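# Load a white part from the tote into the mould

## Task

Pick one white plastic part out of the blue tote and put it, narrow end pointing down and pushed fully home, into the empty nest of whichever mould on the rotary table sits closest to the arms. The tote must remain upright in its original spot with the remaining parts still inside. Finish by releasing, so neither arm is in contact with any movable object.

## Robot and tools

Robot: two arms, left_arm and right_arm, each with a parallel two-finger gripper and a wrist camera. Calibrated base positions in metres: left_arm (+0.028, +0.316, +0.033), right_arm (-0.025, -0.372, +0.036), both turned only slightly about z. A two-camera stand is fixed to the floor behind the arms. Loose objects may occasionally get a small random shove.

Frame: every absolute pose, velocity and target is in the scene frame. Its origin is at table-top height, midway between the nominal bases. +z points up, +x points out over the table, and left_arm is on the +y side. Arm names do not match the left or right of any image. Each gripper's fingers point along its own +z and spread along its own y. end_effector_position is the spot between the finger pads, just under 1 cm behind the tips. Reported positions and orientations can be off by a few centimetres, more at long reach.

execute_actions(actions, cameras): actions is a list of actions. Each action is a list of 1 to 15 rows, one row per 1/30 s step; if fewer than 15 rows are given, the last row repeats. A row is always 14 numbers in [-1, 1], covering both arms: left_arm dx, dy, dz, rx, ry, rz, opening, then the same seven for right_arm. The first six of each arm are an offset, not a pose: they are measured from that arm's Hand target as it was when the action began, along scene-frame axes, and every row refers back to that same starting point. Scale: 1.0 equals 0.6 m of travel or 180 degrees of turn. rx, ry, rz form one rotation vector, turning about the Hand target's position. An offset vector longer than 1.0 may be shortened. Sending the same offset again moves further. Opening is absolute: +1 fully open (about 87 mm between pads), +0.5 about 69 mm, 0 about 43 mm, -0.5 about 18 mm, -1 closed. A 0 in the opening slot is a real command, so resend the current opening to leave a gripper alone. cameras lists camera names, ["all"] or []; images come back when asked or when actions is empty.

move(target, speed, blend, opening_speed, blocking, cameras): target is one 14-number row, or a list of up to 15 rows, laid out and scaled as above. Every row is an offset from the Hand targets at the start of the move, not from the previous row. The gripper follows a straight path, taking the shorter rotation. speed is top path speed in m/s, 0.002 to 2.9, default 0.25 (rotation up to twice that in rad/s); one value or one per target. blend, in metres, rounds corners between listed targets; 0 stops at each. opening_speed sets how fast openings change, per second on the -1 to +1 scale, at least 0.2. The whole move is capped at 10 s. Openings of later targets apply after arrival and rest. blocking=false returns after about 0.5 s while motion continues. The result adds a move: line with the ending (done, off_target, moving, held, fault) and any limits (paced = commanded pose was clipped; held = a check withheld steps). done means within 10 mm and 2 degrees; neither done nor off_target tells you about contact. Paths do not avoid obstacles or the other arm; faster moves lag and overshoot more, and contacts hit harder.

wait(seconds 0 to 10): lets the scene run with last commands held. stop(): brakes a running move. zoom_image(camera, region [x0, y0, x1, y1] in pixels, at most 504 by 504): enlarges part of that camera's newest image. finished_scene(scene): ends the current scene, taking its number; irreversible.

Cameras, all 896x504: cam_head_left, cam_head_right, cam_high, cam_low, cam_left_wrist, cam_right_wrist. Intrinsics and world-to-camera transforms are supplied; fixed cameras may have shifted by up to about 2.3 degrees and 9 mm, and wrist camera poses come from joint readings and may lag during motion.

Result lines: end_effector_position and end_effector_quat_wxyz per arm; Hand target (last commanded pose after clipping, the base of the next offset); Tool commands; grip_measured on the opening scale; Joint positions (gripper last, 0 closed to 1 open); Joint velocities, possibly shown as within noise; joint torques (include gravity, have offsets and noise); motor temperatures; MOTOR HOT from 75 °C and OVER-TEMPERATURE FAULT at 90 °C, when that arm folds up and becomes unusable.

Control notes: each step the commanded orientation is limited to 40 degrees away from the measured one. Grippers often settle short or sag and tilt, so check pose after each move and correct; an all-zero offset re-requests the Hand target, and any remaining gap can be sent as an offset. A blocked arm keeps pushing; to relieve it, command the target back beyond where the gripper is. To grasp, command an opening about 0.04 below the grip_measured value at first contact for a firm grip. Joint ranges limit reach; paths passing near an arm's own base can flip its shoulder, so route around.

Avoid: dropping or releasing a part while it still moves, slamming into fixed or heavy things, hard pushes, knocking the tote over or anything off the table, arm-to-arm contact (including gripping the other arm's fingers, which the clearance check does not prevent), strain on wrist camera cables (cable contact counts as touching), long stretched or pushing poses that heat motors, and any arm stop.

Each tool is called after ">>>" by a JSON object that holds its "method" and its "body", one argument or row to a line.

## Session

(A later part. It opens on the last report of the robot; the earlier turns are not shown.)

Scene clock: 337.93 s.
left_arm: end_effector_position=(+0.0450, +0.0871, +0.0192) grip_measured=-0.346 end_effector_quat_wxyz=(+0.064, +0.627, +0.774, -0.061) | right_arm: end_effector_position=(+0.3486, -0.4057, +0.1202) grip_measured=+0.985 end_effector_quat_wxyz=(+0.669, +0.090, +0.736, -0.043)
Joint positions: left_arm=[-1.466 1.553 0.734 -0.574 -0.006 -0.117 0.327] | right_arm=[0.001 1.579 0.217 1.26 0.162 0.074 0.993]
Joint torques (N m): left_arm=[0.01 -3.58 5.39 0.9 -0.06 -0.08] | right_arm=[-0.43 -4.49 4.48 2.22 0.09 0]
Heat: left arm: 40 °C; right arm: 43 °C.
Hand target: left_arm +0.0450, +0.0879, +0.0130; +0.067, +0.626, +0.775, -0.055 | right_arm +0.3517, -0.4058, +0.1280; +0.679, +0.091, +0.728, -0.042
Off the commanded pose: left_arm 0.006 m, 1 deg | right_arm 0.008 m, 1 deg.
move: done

>>> {"method": "move", "body": {
  "target": [0, 0, -0.003, 0, 0, 0, -0.42, 0, 0, 0, 0, 0, 0, 1],
  "speed": 0.01,
  "cameras": ["cam_left_wrist"]
}}

>>> {"method": "move", "body": {
  "target": [0, 0, -0.003, 0, 0, 0, -0.42, 0, 0, 0, 0, 0, 0, 1],
  "speed": 0.01,
  "cameras": ["cam_left_wrist"]
}}

Scene clock: 344.03 s.
left_arm: end_effector_position=(+0.0450, +0.0862, +0.0192) grip_measured=-0.346 end_effector_quat_wxyz=(+0.065, +0.627, +0.774, -0.063) | right_arm: end_effector_position=(+0.3486, -0.4057, +0.1202) grip_measured=+0.985 end_effector_quat_wxyz=(+0.669, +0.090, +0.736, -0.043)
Joint positions: left_arm=[-1.466 1.553 0.734 -0.571 -0.006 -0.117 0.327] | right_arm=[0.001 1.579 0.217 1.26 0.162 0.074 0.993]
Joint torques (N m): left_arm=[0.03 -3.3 5.03 0.95 -0.05 -0.07] | right_arm=[-0.23 -4.33 4.53 2.21 0.06 0.01]
Heat: left arm: 40 °C; right arm: 43 °C.
Hand target: left_arm +0.0450, +0.0879, +0.0112; +0.067, +0.626, +0.775, -0.055 | right_arm +0.3517, -0.4058, +0.1280; +0.679, +0.091, +0.728, -0.042
Off the commanded pose: left_arm 0.008 m, 1 deg | right_arm 0.008 m, 1 deg.
move: done
camera_calibration:
cam_left_wrist: T_world_to_cam=[[-0.977141, -0.211294, 0.0234798, 0.0584711], [-0.146898, 0.75089, 0.643883, -0.048729], [-0.153679, 0.625715, -0.764763, 0.106172], [0, 0, 0, 1]] pos_world=[0.0662927, -0.0174887, 0.111199]
Images, in order (width x height): cam_left_wrist 896x504.

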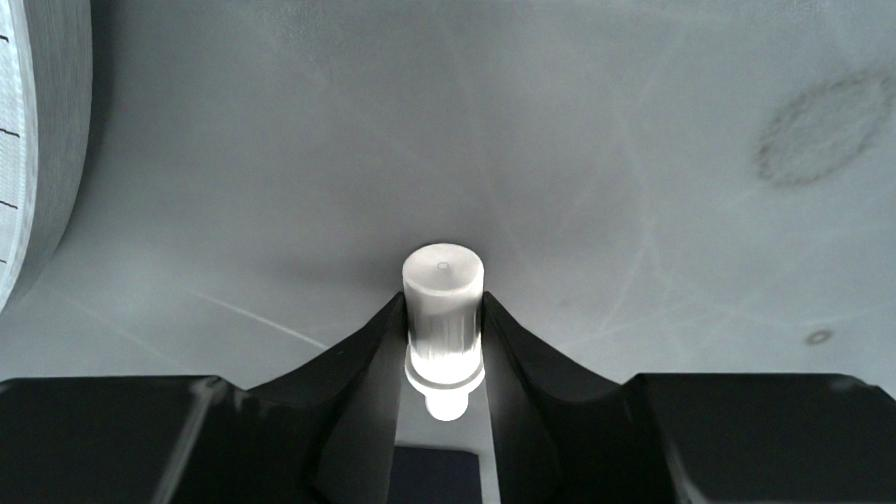

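Scene clock: 344.73 s.
left_arm: end_effector_position=(+0.0450, +0.0861, +0.0190) grip_measured=-0.346 end_effector_quat_wxyz=(+0.066, +0.627, +0.774, -0.063) | right_arm: end_effector_position=(+0.3486, -0.4057, +0.1202) grip_measured=+0.985 end_effector_quat_wxyz=(+0.669, +0.090, +0.736, -0.043)
Joint positions: left_arm=[-1.466 1.553 0.733 -0.569 -0.006 -0.117 0.327] | right_arm=[0.001 1.579 0.217 1.26 0.162 0.074 0.993]
Joint torques (N m): left_arm=[-0.01 -2.99 4.68 1.02 -0.06 -0.08] | right_arm=[-0.35 -4.4 4.59 2.24 0.05 0]
Heat: left arm: 40 °C; right arm: 43 °C.
Hand target: left_arm +0.0450, +0.0879, +0.0094; +0.067, +0.626, +0.775, -0.055 | right_arm +0.3517, -0.4058, +0.1280; +0.679, +0.091, +0.728, -0.042
Off the commanded pose: left_arm 0.010 m, 1 deg | right_arm 0.008 m, 1 deg.
move: done
camera_calibration:
cam_left_wrist: T_world_to_cam=[[-0.977129, -0.211338, 0.0235655, 0.0584407], [-0.146985, 0.75133, 0.643349, -0.0485126], [-0.15367, 0.625171, -0.76521, 0.106198], [0, 0, 0, 1]] pos_world=[0.0662929, -0.0175923, 0.111097]
Images, in order (width x height): cam_left_wrist 896x504.

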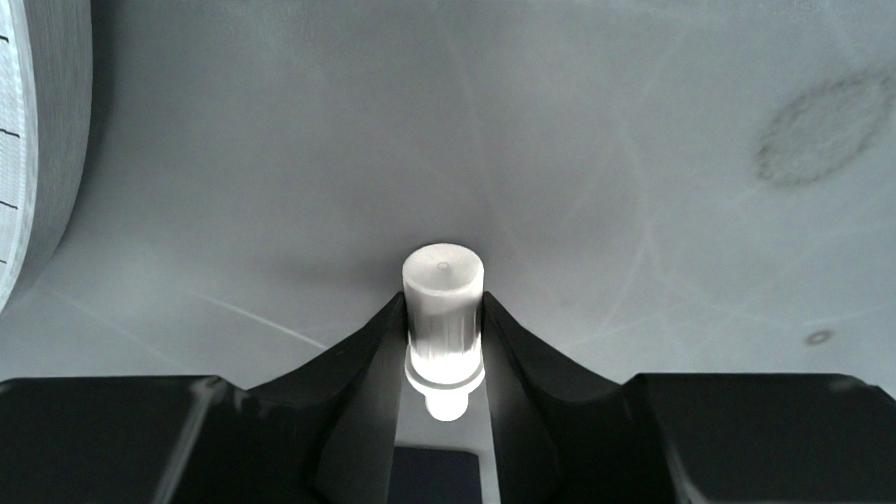

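>>> {"method": "move", "body": {
  "target": [0, 0, -0.004, 0, 0, 0, -0.42, 0, 0, 0, 0, 0, 0, 1],
  "speed": 0.01,
  "cameras": ["cam_left_wrist"]
}}

Scene clock: 349.60 s.
left_arm: end_effector_position=(+0.0450, +0.0862, +0.0188) grip_measured=-0.346 end_effector_quat_wxyz=(+0.066, +0.627, +0.774, -0.063) | right_arm: end_effector_position=(+0.3486, -0.4057, +0.1202) grip_measured=+0.985 end_effector_quat_wxyz=(+0.669, +0.090, +0.736, -0.043)
Joint positions: left_arm=[-1.466 1.553 0.732 -0.568 -0.006 -0.117 0.327] | right_arm=[0.001 1.579 0.217 1.26 0.162 0.074 0.993]
Joint torques (N m): left_arm=[0.01 -2.62 4.27 1.11 -0.05 -0.07] | right_arm=[-0.27 -4.41 4.51 2.23 0.07 0.03]
Heat: left arm: 40 °C; right arm: 43 °C.
Hand target: left_arm +0.0450, +0.0880, +0.0069; +0.067, +0.626, +0.775, -0.055 | right_arm +0.3517, -0.4058, +0.1280; +0.679, +0.091, +0.728, -0.042
Off the commanded pose: left_arm 0.012 m, 1 deg | right_arm 0.008 m, 1 deg.
move: off_target (left_arm)
camera_calibration:
cam_left_wrist: T_world_to_cam=[[-0.977129, -0.211338, 0.0235655, 0.0583688], [-0.146985, 0.75133, 0.643349, -0.0484738], [-0.15367, 0.625171, -0.76521, 0.105967], [0, 0, 0, 1]] pos_world=[0.0661929, -0.0174923, 0.110897]
Images, in order (width x height): cam_left_wrist 896x504.

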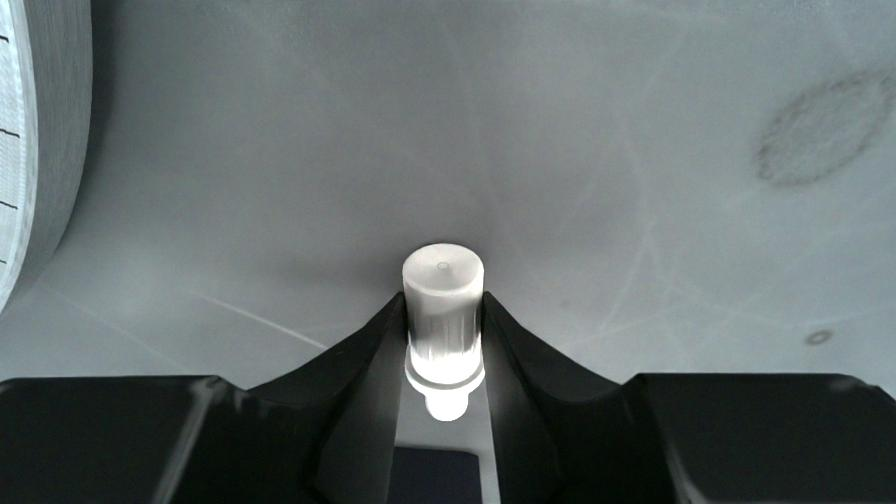

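>>> {"method": "move", "body": {
  "target": [0, -0.001, 0.011, 0, 0, 0, 0, 0, 0, 0, 0, 0, 0, 1],
  "speed": 0.02,
  "opening_speed": 0.2,
  "cameras": ["cam_left_wrist"]
}}

Scene clock: 356.50 s.
left_arm: end_effector_position=(+0.0451, +0.0865, +0.0184) grip_measured=+0.000 end_effector_quat_wxyz=(+0.065, +0.627, +0.774, -0.062) | right_arm: end_effector_position=(+0.3486, -0.4057, +0.1202) grip_measured=+0.985 end_effector_quat_wxyz=(+0.669, +0.090, +0.736, -0.043)
Joint positions: left_arm=[-1.466 1.555 0.732 -0.568 -0.007 -0.117 0.5] | right_arm=[0.001 1.579 0.217 1.26 0.162 0.074 0.993]
Joint torques (N m): left_arm=[-0.02 -3.66 5.89 0.82 -0.06 -0.07] | right_arm=[-0.35 -4.37 4.57 2.24 0.06 -0.02]
Heat: left arm: 39 °C; right arm: 43 °C.
Hand target: left_arm +0.0451, +0.0874, +0.0135; +0.067, +0.626, +0.775, -0.055 | right_arm +0.3517, -0.4058, +0.1280; +0.679, +0.091, +0.728, -0.042
Off the commanded pose: left_arm 0.005 m, 1 deg | right_arm 0.008 m, 1 deg.
move: done
camera_calibration:
cam_left_wrist: T_world_to_cam=[[-0.977037, -0.21183, 0.0229677, 0.058557], [-0.147388, 0.749751, 0.645097, -0.04829], [-0.153871, 0.626898, -0.763756, 0.105265], [0, 0, 0, 1]] pos_world=[0.0662922, -0.0173808, 0.110204]
Images, in order (width x height): cam_left_wrist 896x504.

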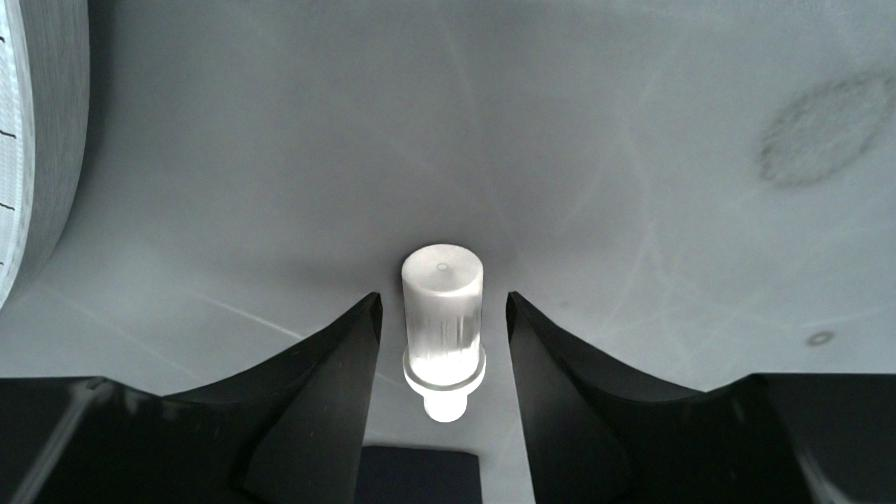

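>>> {"method": "move", "body": {
  "target": [
    [0, 0, 0.075, 0, 0, 0, 0, 0, 0, 0, 0, 0, 0, 1],
    [0.0007, -0.005, 0.1, 0.1059, 0.0227, 0, 0, 0, 0, 0, 0, 0, 0, 1]
  ],
  "speed": [0.06, 0.1],
  "blend": [0.005, 0],
  "cameras": ["cam_left_wrist"]
}}

Scene clock: 394.80 s.
left_arm: end_effector_position=(+0.0447, +0.0891, +0.0730) grip_measured=+0.000 end_effector_quat_wxyz=(-0.059, +0.626, +0.775, +0.056) | right_arm: end_effector_position=(+0.3486, -0.4057, +0.1202) grip_measured=+0.985 end_effector_quat_wxyz=(+0.669, +0.090, +0.736, -0.043)
Joint positions: left_arm=[-1.458 1.777 1.163 -1.12 0.006 -0.111 0.5] | right_arm=[0.001 1.579 0.217 1.26 0.162 0.074 0.993]
Joint torques (N m): left_arm=[1.43 -5.08 8.87 -0.08 0.24 0.11] | right_arm=[-0.35 -4.46 4.55 2.23 0.09 0.01]
Heat: left arm: 39 °C; right arm: 44 °C.
Hand target: left_arm +0.0455, +0.0843, +0.0736; -0.065, +0.627, +0.775, +0.052 | right_arm +0.3517, -0.4058, +0.1280; +0.679, +0.091, +0.728, -0.042
Off the commanded pose: left_arm 0.005 m, 1 deg | right_arm 0.008 m, 1 deg.
move: done
camera_calibration:
cam_left_wrist: T_world_to_cam=[[-0.976274, -0.216465, -0.00559067, 0.0599328], [-0.113886, 0.491334, 0.863493, -0.08001], [-0.184169, 0.843643, -0.504329, 0.1085], [0, 0, 0, 1]] pos_world=[0.0693812, -0.0392501, 0.124143]
Images, in order (width x height): cam_left_wrist 896x504.

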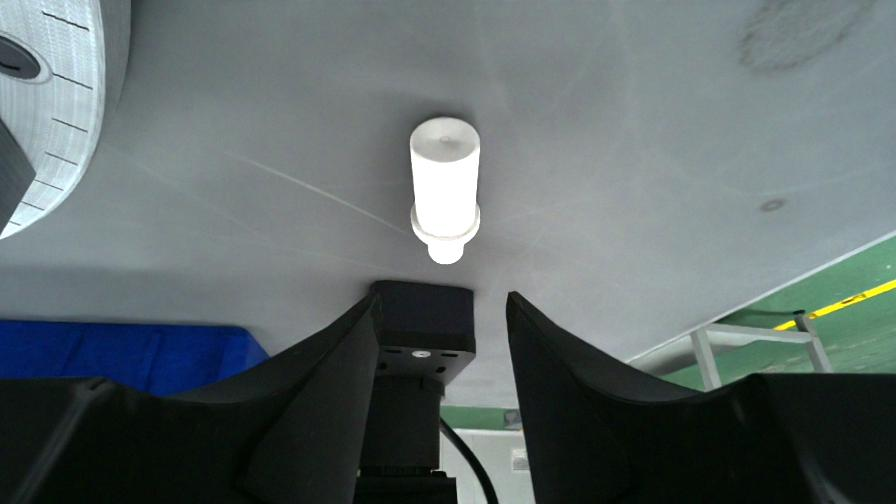

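>>> {"method": "move", "body": {
  "target": [0, 0.001, -0.055, 0, 0, 0, 0, 0, 0, 0, 0, 0, 0, 1],
  "speed": 0.05,
  "cameras": ["cam_left_wrist"]
}}

Scene clock: 400.60 s.
left_arm: end_effector_position=(+0.0452, +0.0831, +0.0471) grip_measured=+0.000 end_effector_quat_wxyz=(-0.056, +0.627, +0.775, +0.052) | right_arm: end_effector_position=(+0.3486, -0.4057, +0.1202) grip_measured=+0.985 end_effector_quat_wxyz=(+0.669, +0.090, +0.736, -0.043)
Joint positions: left_arm=[-1.458 1.829 1.12 -1.014 0.006 -0.11 0.5] | right_arm=[0.001 1.579 0.217 1.26 0.162 0.074 0.993]
Joint torques (N m): left_arm=[1.4 -5.35 5.3 0.15 0.23 0.11] | right_arm=[-0.35 -4.37 4.51 2.25 0.07 0]
Heat: left arm: 40 °C; right arm: 44 °C.
Hand target: left_arm +0.0455, +0.0849, +0.0406; -0.065, +0.627, +0.775, +0.052 | right_arm +0.3517, -0.4058, +0.1280; +0.679, +0.091, +0.728, -0.042
Off the commanded pose: left_arm 0.007 m, 1 deg | right_arm 0.008 m, 1 deg.
move: done
camera_calibration:
cam_left_wrist: T_world_to_cam=[[-0.976353, -0.216148, -0.00391948, 0.0589844], [-0.114186, 0.500221, 0.858336, -0.0551187], [-0.183567, 0.838486, -0.513074, 0.101266], [0, 0, 0, 1]] pos_world=[0.0698849, -0.0445895, 0.0994987]
Images, in order (width x height): cam_left_wrist 896x504.

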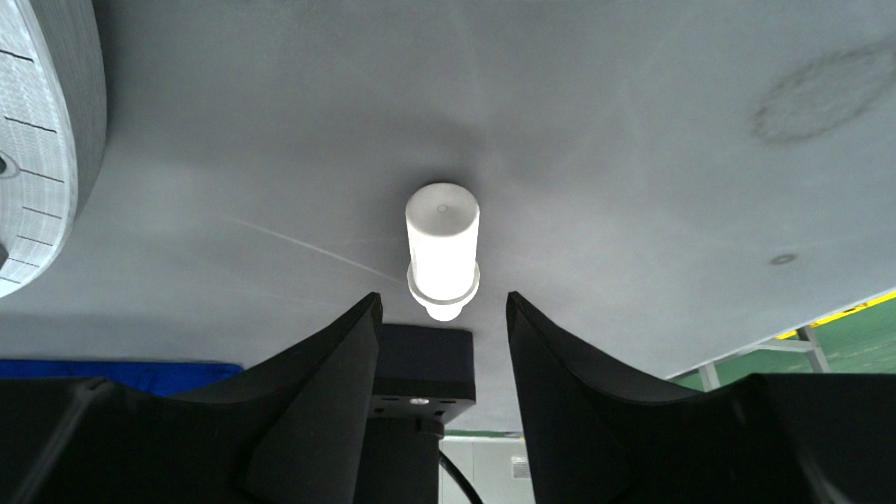

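>>> {"method": "move", "body": {
  "target": [0.0005, 0.004, -0.03, 0, 0, 0, 0, 0, 0, 0, 0, 0, 0, 1],
  "speed": 0.04,
  "cameras": ["cam_left_wrist"]
}}

Scene clock: 412.53 s.
left_arm: end_effector_position=(+0.0451, +0.0851, +0.0292) grip_measured=+0.000 end_effector_quat_wxyz=(-0.056, +0.627, +0.775, +0.052) | right_arm: end_effector_position=(+0.3486, -0.4057, +0.1202) grip_measured=+0.985 end_effector_quat_wxyz=(+0.669, +0.090, +0.736, -0.043)
Joint positions: left_arm=[-1.458 1.856 1.074 -0.941 0.006 -0.109 0.5] | right_arm=[0.001 1.579 0.217 1.26 0.162 0.074 0.993]
Joint torques (N m): left_arm=[1.59 -5.38 5.08 0.18 0.23 0.11] | right_arm=[-0.34 -4.4 4.55 2.23 0.08 0.03]
Heat: left arm: 40 °C; right arm: 44 °C.
Hand target: left_arm +0.0458, +0.0873, +0.0226; -0.065, +0.627, +0.775, +0.052 | right_arm +0.3517, -0.4058, +0.1280; +0.679, +0.091, +0.728, -0.042
Off the commanded pose: left_arm 0.007 m, 1 deg | right_arm 0.008 m, 1 deg.
move: done
camera_calibration:
cam_left_wrist: T_world_to_cam=[[-0.97668, -0.214668, -0.00374215, 0.0591094], [-0.113283, 0.500442, 0.858327, -0.0407919], [-0.182383, 0.838734, -0.51309, 0.0903635], [0, 0, 0, 1]] pos_world=[0.0695907, -0.042688, 0.0815986]
Images, in order (width x height): cam_left_wrist 896x504.

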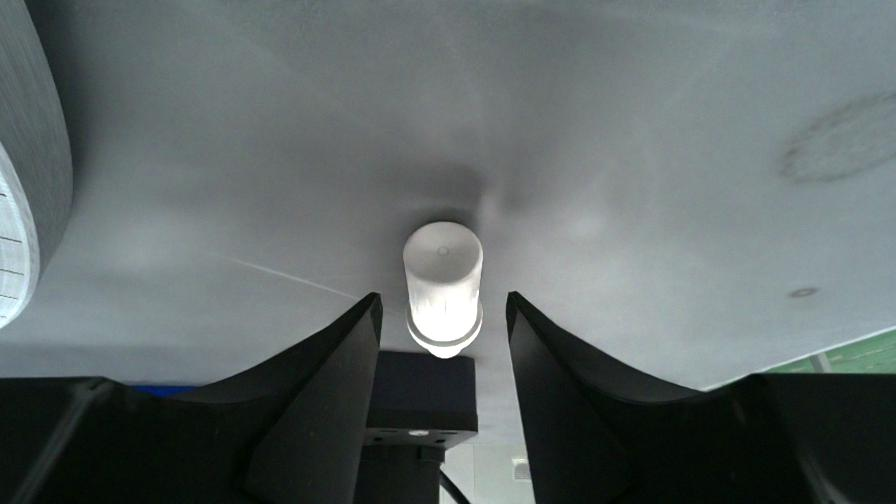

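>>> {"method": "move", "body": {
  "target": [0, 0, -0.0175, 0, 0, 0, 0, 0, 0, 0, 0, 0, 0, 1],
  "speed": 0.03,
  "cameras": ["cam_left_wrist"]
}}

Scene clock: 420.70 s.
left_arm: end_effector_position=(+0.0451, +0.0848, +0.0188) grip_measured=+0.000 end_effector_quat_wxyz=(-0.055, +0.627, +0.775, +0.052) | right_arm: end_effector_position=(+0.3486, -0.4057, +0.1202) grip_measured=+0.985 end_effector_quat_wxyz=(+0.669, +0.090, +0.736, -0.043)
Joint positions: left_arm=[-1.458 1.878 1.056 -0.901 0.006 -0.109 0.5] | right_arm=[0.001 1.579 0.217 1.26 0.162 0.074 0.993]
Joint torques (N m): left_arm=[1.58 -5.39 4.9 0.21 0.23 0.11] | right_arm=[-0.35 -4.48 4.44 2.23 0.07 0]
Heat: left arm: 39 °C; right arm: 44 °C.
Hand target: left_arm +0.0457, +0.0875, +0.0120; -0.065, +0.626, +0.775, +0.052 | right_arm +0.3517, -0.4058, +0.1280; +0.679, +0.091, +0.728, -0.042
Off the commanded pose: left_arm 0.007 m, 1 deg | right_arm 0.008 m, 1 deg.
move: done
camera_calibration:
cam_left_wrist: T_world_to_cam=[[-0.976681, -0.214663, -0.00364751, 0.0589996], [-0.113266, 0.500759, 0.858144, -0.0317735], [-0.182386, 0.838546, -0.513396, 0.0853446], [0, 0, 0, 1]] pos_world=[0.0695906, -0.0429895, 0.0712971]
Images, in order (width x height): cam_left_wrist 896x504.

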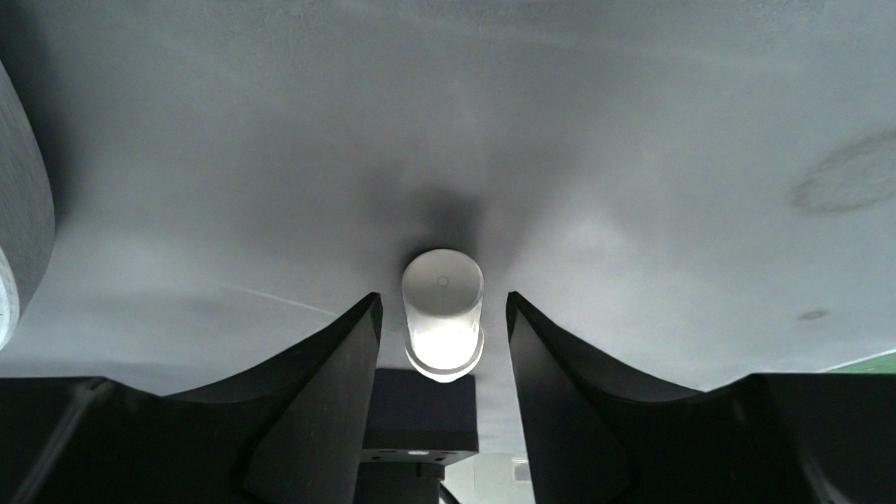

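>>> {"method": "move", "body": {
  "target": [0, 0, 0.002, 0, 0, 0, -0.42, 0, 0, 0, 0, 0, 0, 1],
  "speed": 0.03,
  "opening_speed": 0.25,
  "cameras": ["cam_left_wrist"]
}}

Scene clock: 426.90 s.
left_arm: end_effector_position=(+0.0452, +0.0846, +0.0187) grip_measured=-0.345 end_effector_quat_wxyz=(-0.055, +0.627, +0.775, +0.051) | right_arm: end_effector_position=(+0.3486, -0.4057, +0.1202) grip_measured=+0.985 end_effector_quat_wxyz=(+0.669, +0.090, +0.736, -0.043)
Joint positions: left_arm=[-1.458 1.878 1.056 -0.9 0.006 -0.109 0.327] | right_arm=[0.001 1.579 0.217 1.26 0.162 0.074 0.993]
Joint torques (N m): left_arm=[1.55 -5.57 5.08 0.14 0.24 0.11] | right_arm=[-0.38 -4.41 4.62 2.24 0.08 0.02]
Heat: left arm: 39 °C; right arm: 44 °C.
Hand target: left_arm +0.0458, +0.0874, +0.0132; -0.065, +0.626, +0.775, +0.052 | right_arm +0.3517, -0.4058, +0.1280; +0.679, +0.091, +0.728, -0.042
Off the commanded pose: left_arm 0.006 m, 1 deg | right_arm 0.008 m, 1 deg.
move: done
camera_calibration:
cam_left_wrist: T_world_to_cam=[[-0.976668, -0.214723, -0.00357596, 0.0589476], [-0.113383, 0.501437, 0.857733, -0.0316021], [-0.182382, 0.838126, -0.514084, 0.0855438], [0, 0, 0, 1]] pos_world=[0.0695908, -0.0431926, 0.0712936]
Images, in order (width x height): cam_left_wrist 896x504.

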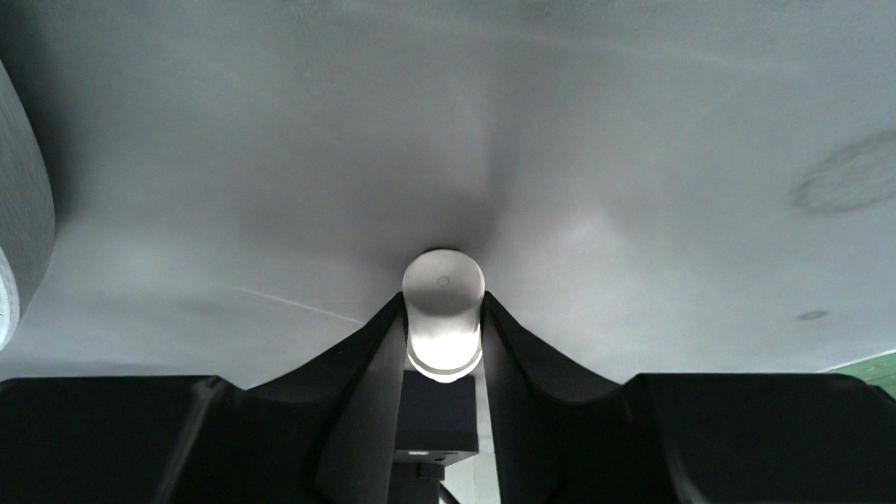

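>>> {"method": "move", "body": {
  "target": [
    [0, 0, 0.078, 0, 0, 0, -0.42, 0, 0, 0, 0, 0, 0, 1],
    [0.0153, 0.001, 0.2113, -0.0788, -0.0169, 0, -0.42, 0, 0, 0, 0, 0, 0, 1]
  ],
  "speed": [0.04, 0.08],
  "blend": [0.01, 0],
  "cameras": ["cam_left_wrist"]
}}

Scene clock: 464.90 s.
left_arm: end_effector_position=(+0.0496, +0.0924, +0.1291) grip_measured=-0.345 end_effector_quat_wxyz=(+0.015, +0.628, +0.778, -0.019) | right_arm: end_effector_position=(+0.3486, -0.4057, +0.1202) grip_measured=+0.985 end_effector_quat_wxyz=(+0.669, +0.090, +0.736, -0.043)
Joint positions: left_arm=[-1.438 1.51 1.153 -1.167 0.006 -0.092 0.327] | right_arm=[0.001 1.579 0.217 1.26 0.162 0.074 0.993]
Joint torques (N m): left_arm=[1.39 -6.74 9.7 0.32 -0.03 0.11] | right_arm=[-0.36 -4.4 4.59 2.25 0.06 0.02]
Heat: left arm: 40 °C; right arm: 44 °C.
Hand target: left_arm +0.0549, +0.0880, +0.1400; +0.033, +0.628, +0.777, -0.027 | right_arm +0.3517, -0.4058, +0.1280; +0.679, +0.091, +0.728, -0.042
Off the commanded pose: left_arm 0.013 m, 2 deg | right_arm 0.008 m, 1 deg.
move: off_target (left_arm)
camera_calibration:
cam_left_wrist: T_world_to_cam=[[-0.976102, -0.216519, 0.0185322, 0.0627401], [-0.132101, 0.658913, 0.740529, -0.128186], [-0.17255, 0.720384, -0.671769, 0.167261], [0, 0, 0, 1]] pos_world=[0.0731682, -0.0224441, 0.206124]
Images, in order (width x height): cam_left_wrist 896x504.

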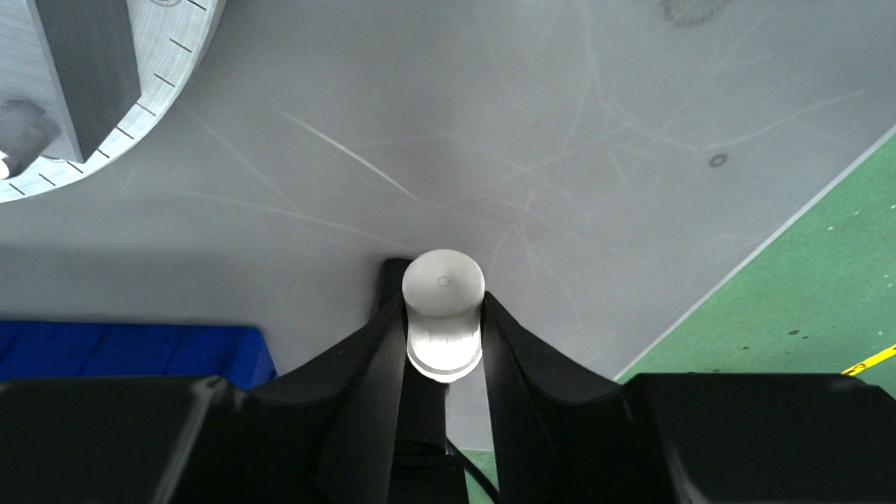

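>>> {"method": "move", "body": {
  "target": [
    [0.0752, 0.0033, 0.1667, -0.0821, -0.0146, -0.0229, -0.42, 0, 0, 0, 0, 0, 0, 1],
    [0.2085, -0.005, 0.2667, -0.2767, -0.0294, -0.0631, -0.42, 0, 0, 0, 0, 0, 0, 1]
  ],
  "speed": 0.12,
  "blend": [0.02, 0],
  "cameras": ["cam_left_wrist", "cam_high", "cam_low"]
}}

Scene clock: 479.30 s.
left_arm: end_effector_position=(+0.1803, +0.0851, +0.2973) grip_measured=-0.345 end_effector_quat_wxyz=(+0.315, +0.625, +0.637, -0.323) | right_arm: end_effector_position=(+0.3486, -0.4057, +0.1202) grip_measured=+0.985 end_effector_quat_wxyz=(+0.669, +0.090, +0.736, -0.043)
Joint positions: left_arm=[-0.627 1.165 1.349 -1.077 0.704 0.655 0.327] | right_arm=[0.001 1.579 0.217 1.26 0.162 0.074 0.993]
Joint torques (N m): left_arm=[1.37 -3.79 6.41 1.47 0.65 0.17] | right_arm=[-0.35 -4.4 4.46 2.26 0.05 -0.01]
Heat: left arm: 40 °C; right arm: 44 °C.
Hand target: left_arm +0.1800, +0.0850, +0.3001; +0.326, +0.628, +0.627, -0.326 | right_arm +0.3517, -0.4058, +0.1280; +0.679, +0.091, +0.728, -0.042
Off the commanded pose: left_arm 0.003 m, 2 deg | right_arm 0.008 m, 1 deg.
move: done
camera_calibration:
cam_left_wrist: T_world_to_cam=[[-0.999593, -0.00768868, 0.0274556, 0.16934], [-0.00918303, 0.998459, -0.0547232, -0.0452943], [-0.0269925, -0.054953, -0.998124, 0.444803], [0, 0, 0, 1]] pos_world=[0.180862, 0.0709698, 0.43684]
Images, in order (width x height): cam_high 896x504, cam_low 896x504, cam_left_wrist 896x504.

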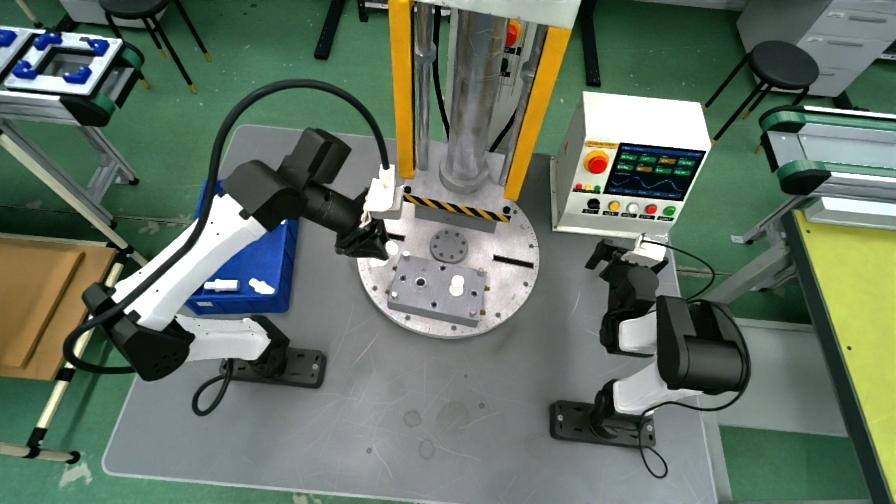

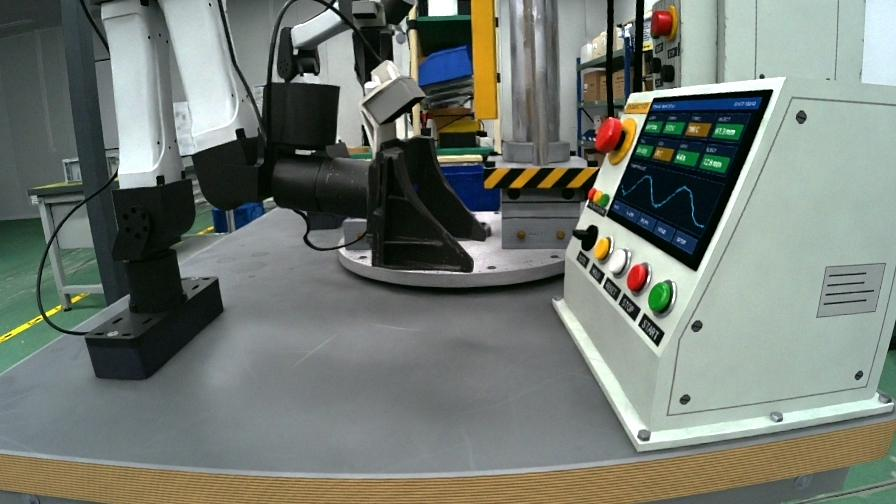

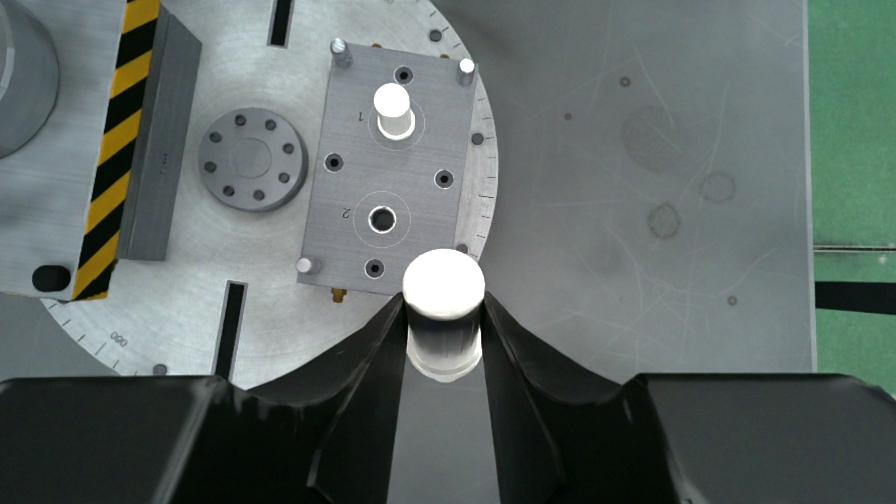

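>>> {"method": "move", "body": {
  "target": [0.08, -0.0867, -0.1417, -0.1665, 0.0088, -0.0326, -0.42, 0, 0, 0, 0, 0, 0, 1],
  "speed": 0.08,
  "cameras": ["cam_left_wrist", "cam_high", "cam_low", "cam_head_left"]
}}

Scene clock: 510.43 s.
left_arm: end_effector_position=(+0.2275, +0.0314, +0.2196) grip_measured=-0.345 end_effector_quat_wxyz=(+0.453, +0.549, +0.494, -0.499) | right_arm: end_effector_position=(+0.3486, -0.4057, +0.1202) grip_measured=+0.985 end_effector_quat_wxyz=(+0.669, +0.090, +0.736, -0.043)
Joint positions: left_arm=[-0.474 1.278 0.613 0.425 1.176 0.227 0.327] | right_arm=[0.001 1.579 0.217 1.26 0.162 0.074 0.993]
Joint torques (N m): left_arm=[1.4 -2.71 6.72 1.67 0.38 0.04] | right_arm=[-0.39 -4.49 4.44 2.25 0.04 0.01]
Heat: left arm: 40 °C; right arm: 44 °C.
Hand target: left_arm +0.2281, +0.0330, +0.2150; +0.452, +0.549, +0.493, -0.502 | right_arm +0.3517, -0.4058, +0.1280; +0.679, +0.091, +0.728, -0.042
Off the commanded pose: left_arm 0.005 m, 0 deg | right_arm 0.008 m, 1 deg.
move: done
camera_calibration:
cam_left_wrist: T_world_to_cam=[[-0.994083, 0.108583, 0.00284277, 0.218758], [0.0881062, 0.82137, -0.56355, 0.0997024], [-0.063527, -0.559966, -0.826077, 0.352055], [0, 0, 0, 1]] pos_world=[0.231045, 0.0914927, 0.34639]
Images, in order (width x height): cam_head_left 896x504, cam_high 896x504, cam_low 896x504, cam_left_wrist 896x504.

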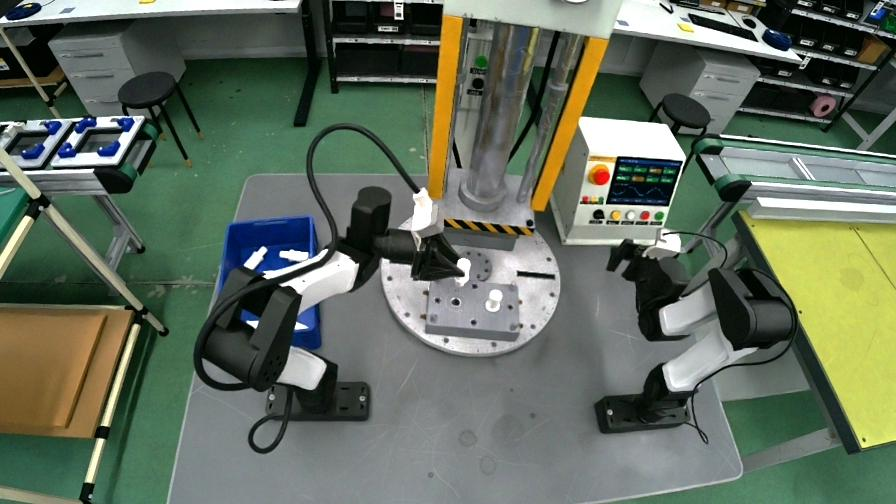

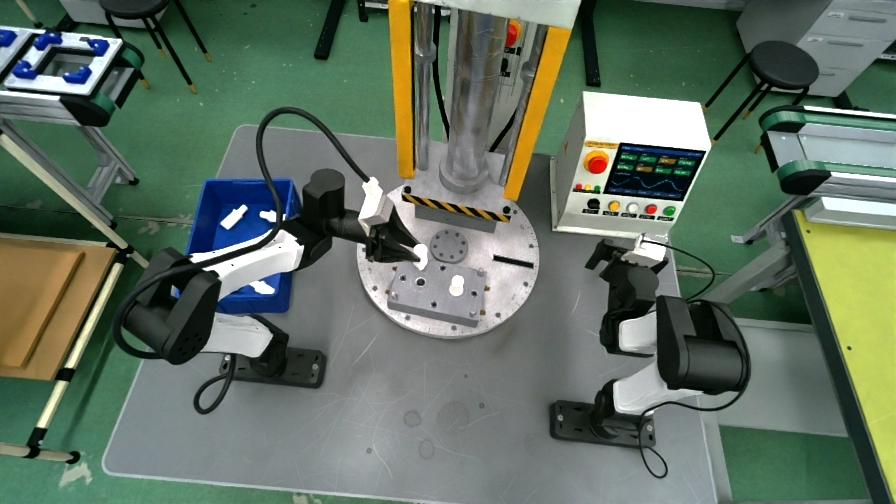

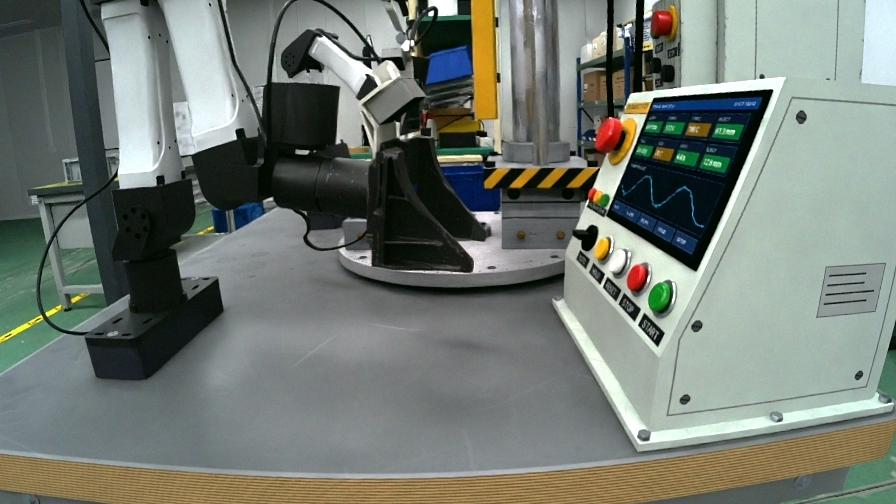

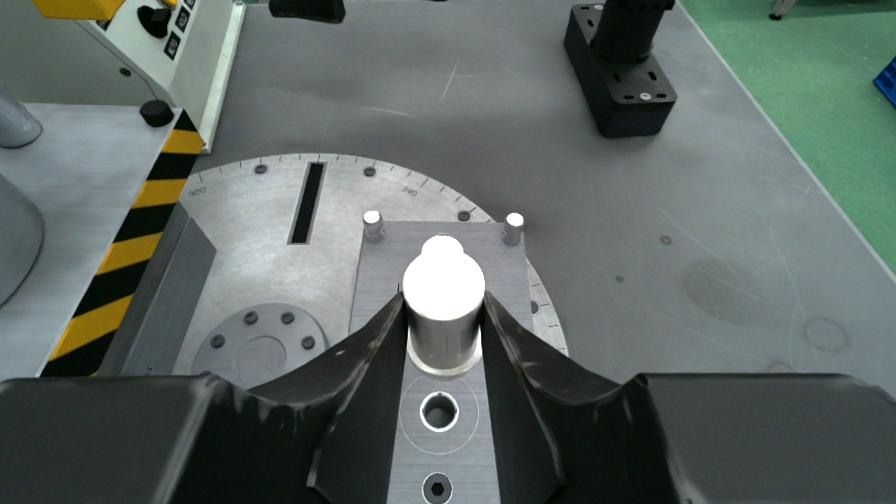

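>>> {"method": "zoom_image", "body": {
  "camera": "cam_high",
  "region": [386, 235, 476, 305]
}}

>>> {"method": "zoom_image", "body": {
  "camera": "cam_head_left",
  "region": [420, 240, 520, 330]
}}

>>> {"method": "zoom_image", "body": {
  "camera": "cam_low",
  "region": [360, 130, 480, 260]
}}

Scaled by 5.600 from the camera's 896x504 image, which has a finer 1280x720 frame.

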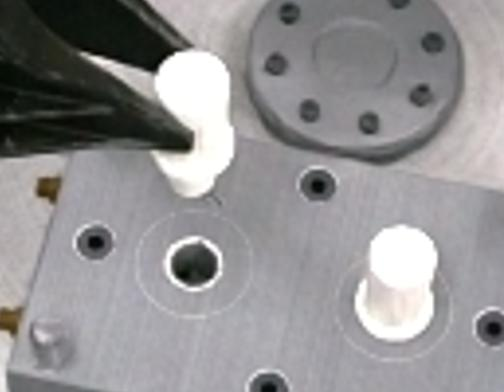

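Scaled by 5.040 from the camera's 896x504 image, which has a finer 1280x720 frame.

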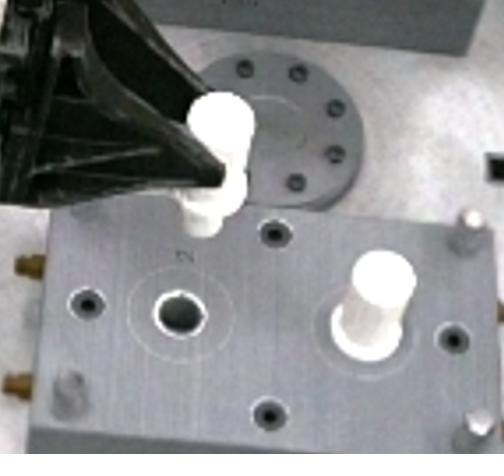

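Scaled by 3.877 from the camera's 896x504 image, which has a finer 1280x720 frame.

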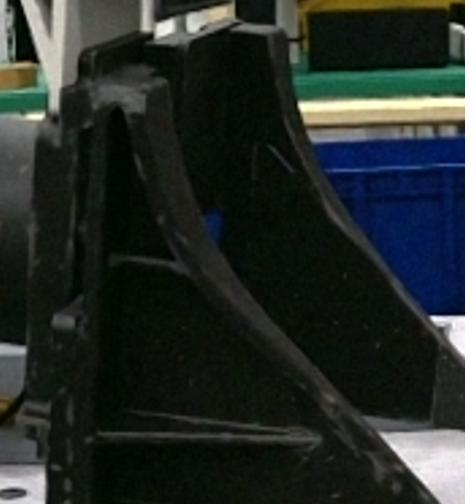

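>>> {"method": "move", "body": {
  "target": [0.0068, 0.0042, -0.0567, 0, 0, 0, -0.42, 0, 0, 0, 0, 0, 0, 1],
  "speed": 0.04,
  "cameras": ["cam_left_wrist", "cam_high", "cam_head_left", "cam_head_right"]
}}

>>> {"method": "zoom_image", "body": {
  "camera": "cam_high",
  "region": [396, 245, 466, 301]
}}

>>> {"method": "zoom_image", "body": {
  "camera": "cam_head_left",
  "region": [435, 260, 515, 324]
}}

>>> {"method": "zoom_image", "body": {
  "camera": "cam_left_wrist",
  "region": [300, 200, 600, 500]
}}

Scene clock: 607.73 s.
left_arm: end_effector_position=(+0.2319, +0.0335, +0.1861) grip_measured=-0.345 end_effector_quat_wxyz=(+0.451, +0.547, +0.496, -0.501) | right_arm: end_effector_position=(+0.3486, -0.4057, +0.1202) grip_measured=+0.985 end_effector_quat_wxyz=(+0.669, +0.090, +0.736, -0.043)
Joint positions: left_arm=[-0.457 1.38 0.533 0.598 1.192 0.226 0.327] | right_arm=[0.001 1.579 0.217 1.26 0.162 0.074 0.993]
Joint torques (N m): left_arm=[1.43 -2.97 6.09 1.71 0.38 0.11] | right_arm=[-0.4 -4.38 4.53 2.24 0.06 0]
Motor temperatures (°C): left_arm=[28 31 42 34 27 29 30] | right_arm=[29 36 38 45 27 28 31]
Heat: left arm: 42 °C; right arm: 45 °C.
Hand target: left_arm +0.2322, +0.0355, +0.1811; +0.452, +0.549, +0.493, -0.502 | right_arm +0.3517, -0.4058, +0.1280; +0.679, +0.091, +0.728, -0.042
Off the commanded pose: left_arm 0.006 m, 0 deg | right_arm 0.008 m, 1 deg.
move: done
camera_calibration:
cam_left_wrist: T_world_to_cam=[[-0.994082, 0.107996, 0.0117516, 0.221426], [0.0825686, 0.82143, -0.5643, 0.0800946], [-0.0705954, -0.55999, -0.825486, 0.327323], [0, 0, 0, 1]] pos_world=[0.23661, 0.0935924, 0.312796]
Images, in order (width x height): cam_head_left 896x504, cam_head_right 896x504, cam_high 896x504, cam_left_wrist 896x504.

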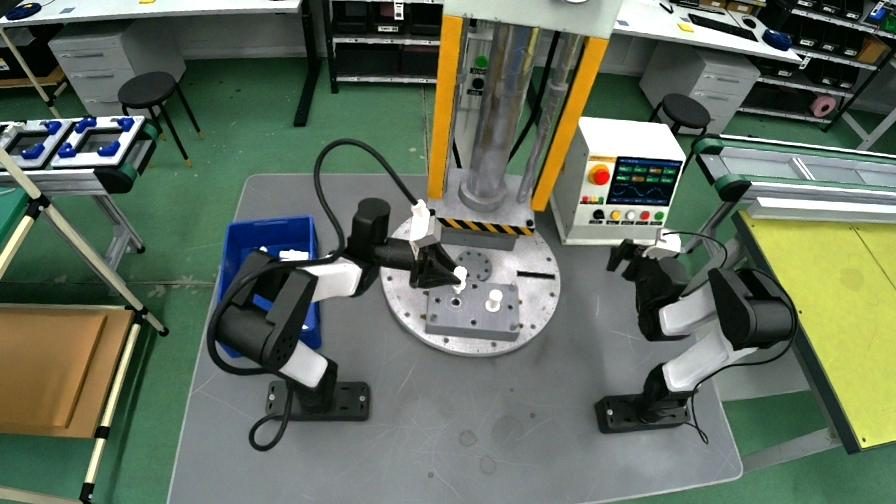

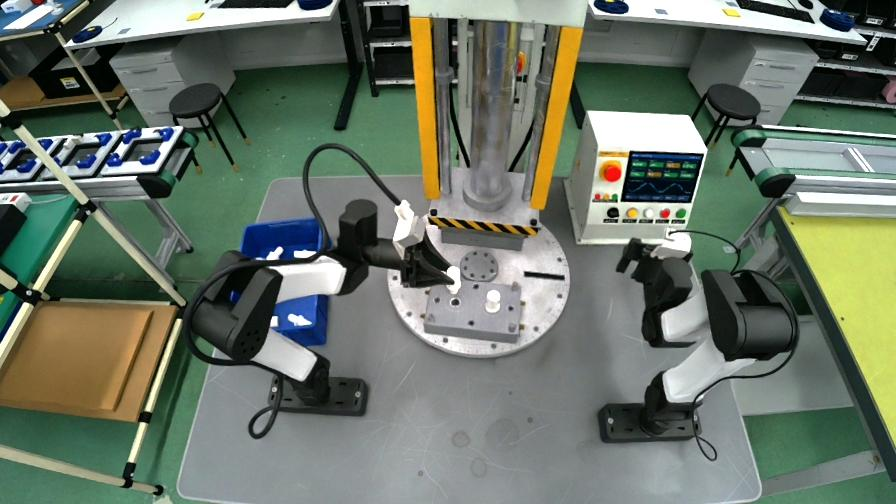

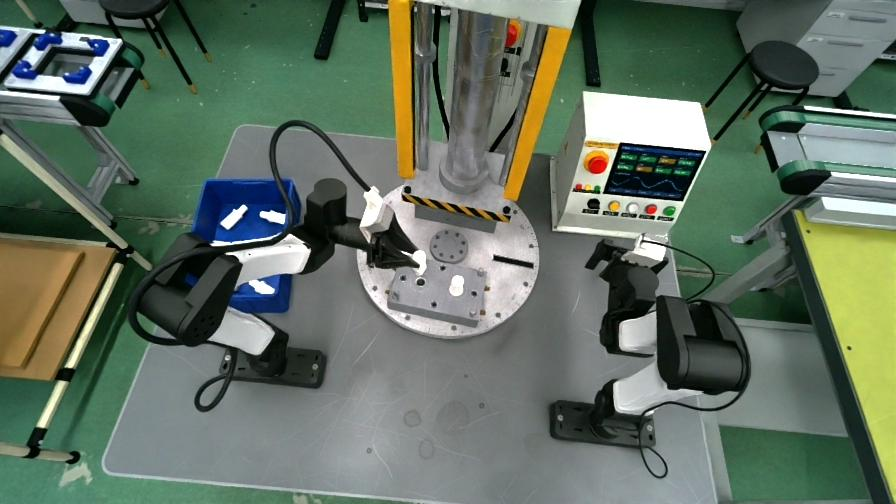

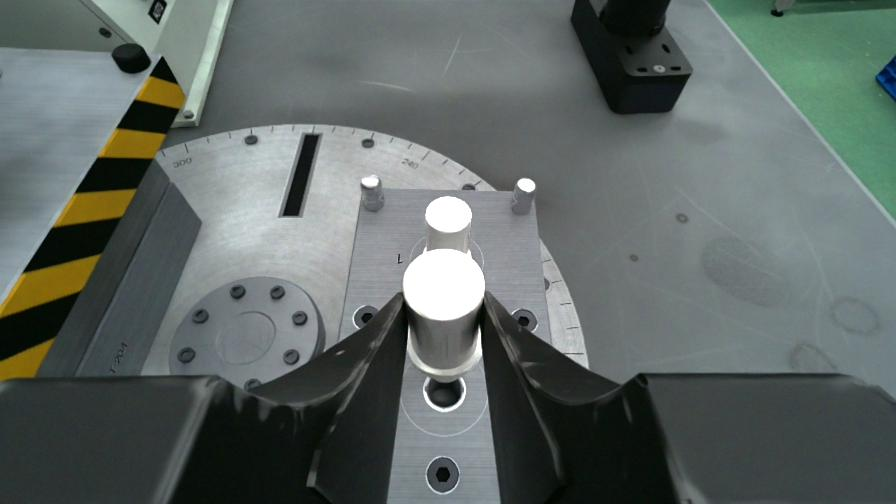

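Scaled by 7.200 from the camera's 896x504 image, which has a finer 1280x720 frame.

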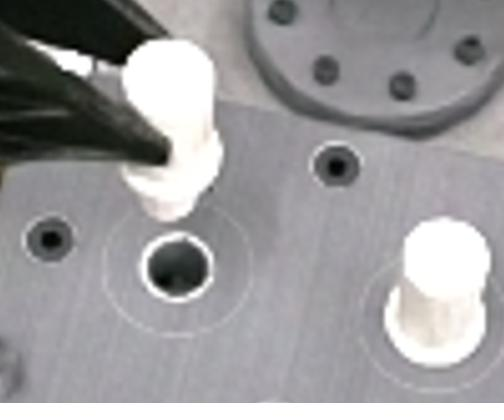

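Scaled by 6.300 from the camera's 896x504 image, which has a finer 1280x720 frame.

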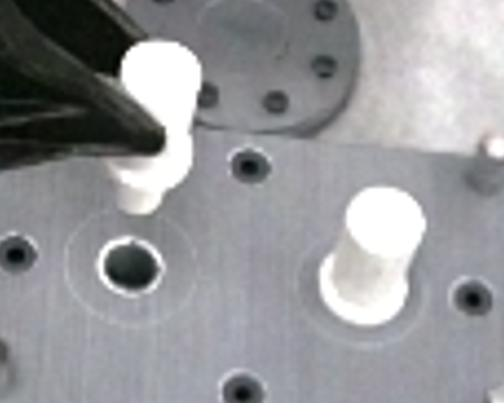

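Scaled by 1.680 from the camera's 896x504 image, which has a finer 1280x720 frame.

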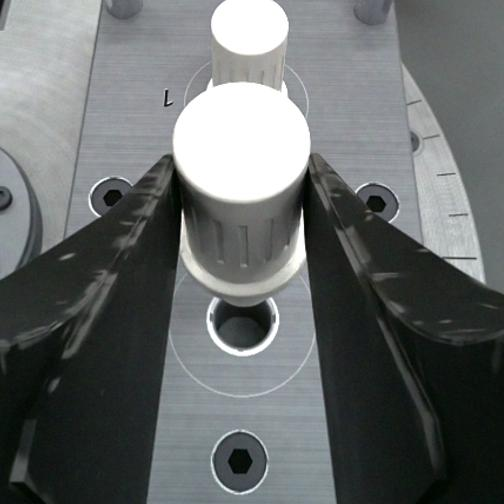

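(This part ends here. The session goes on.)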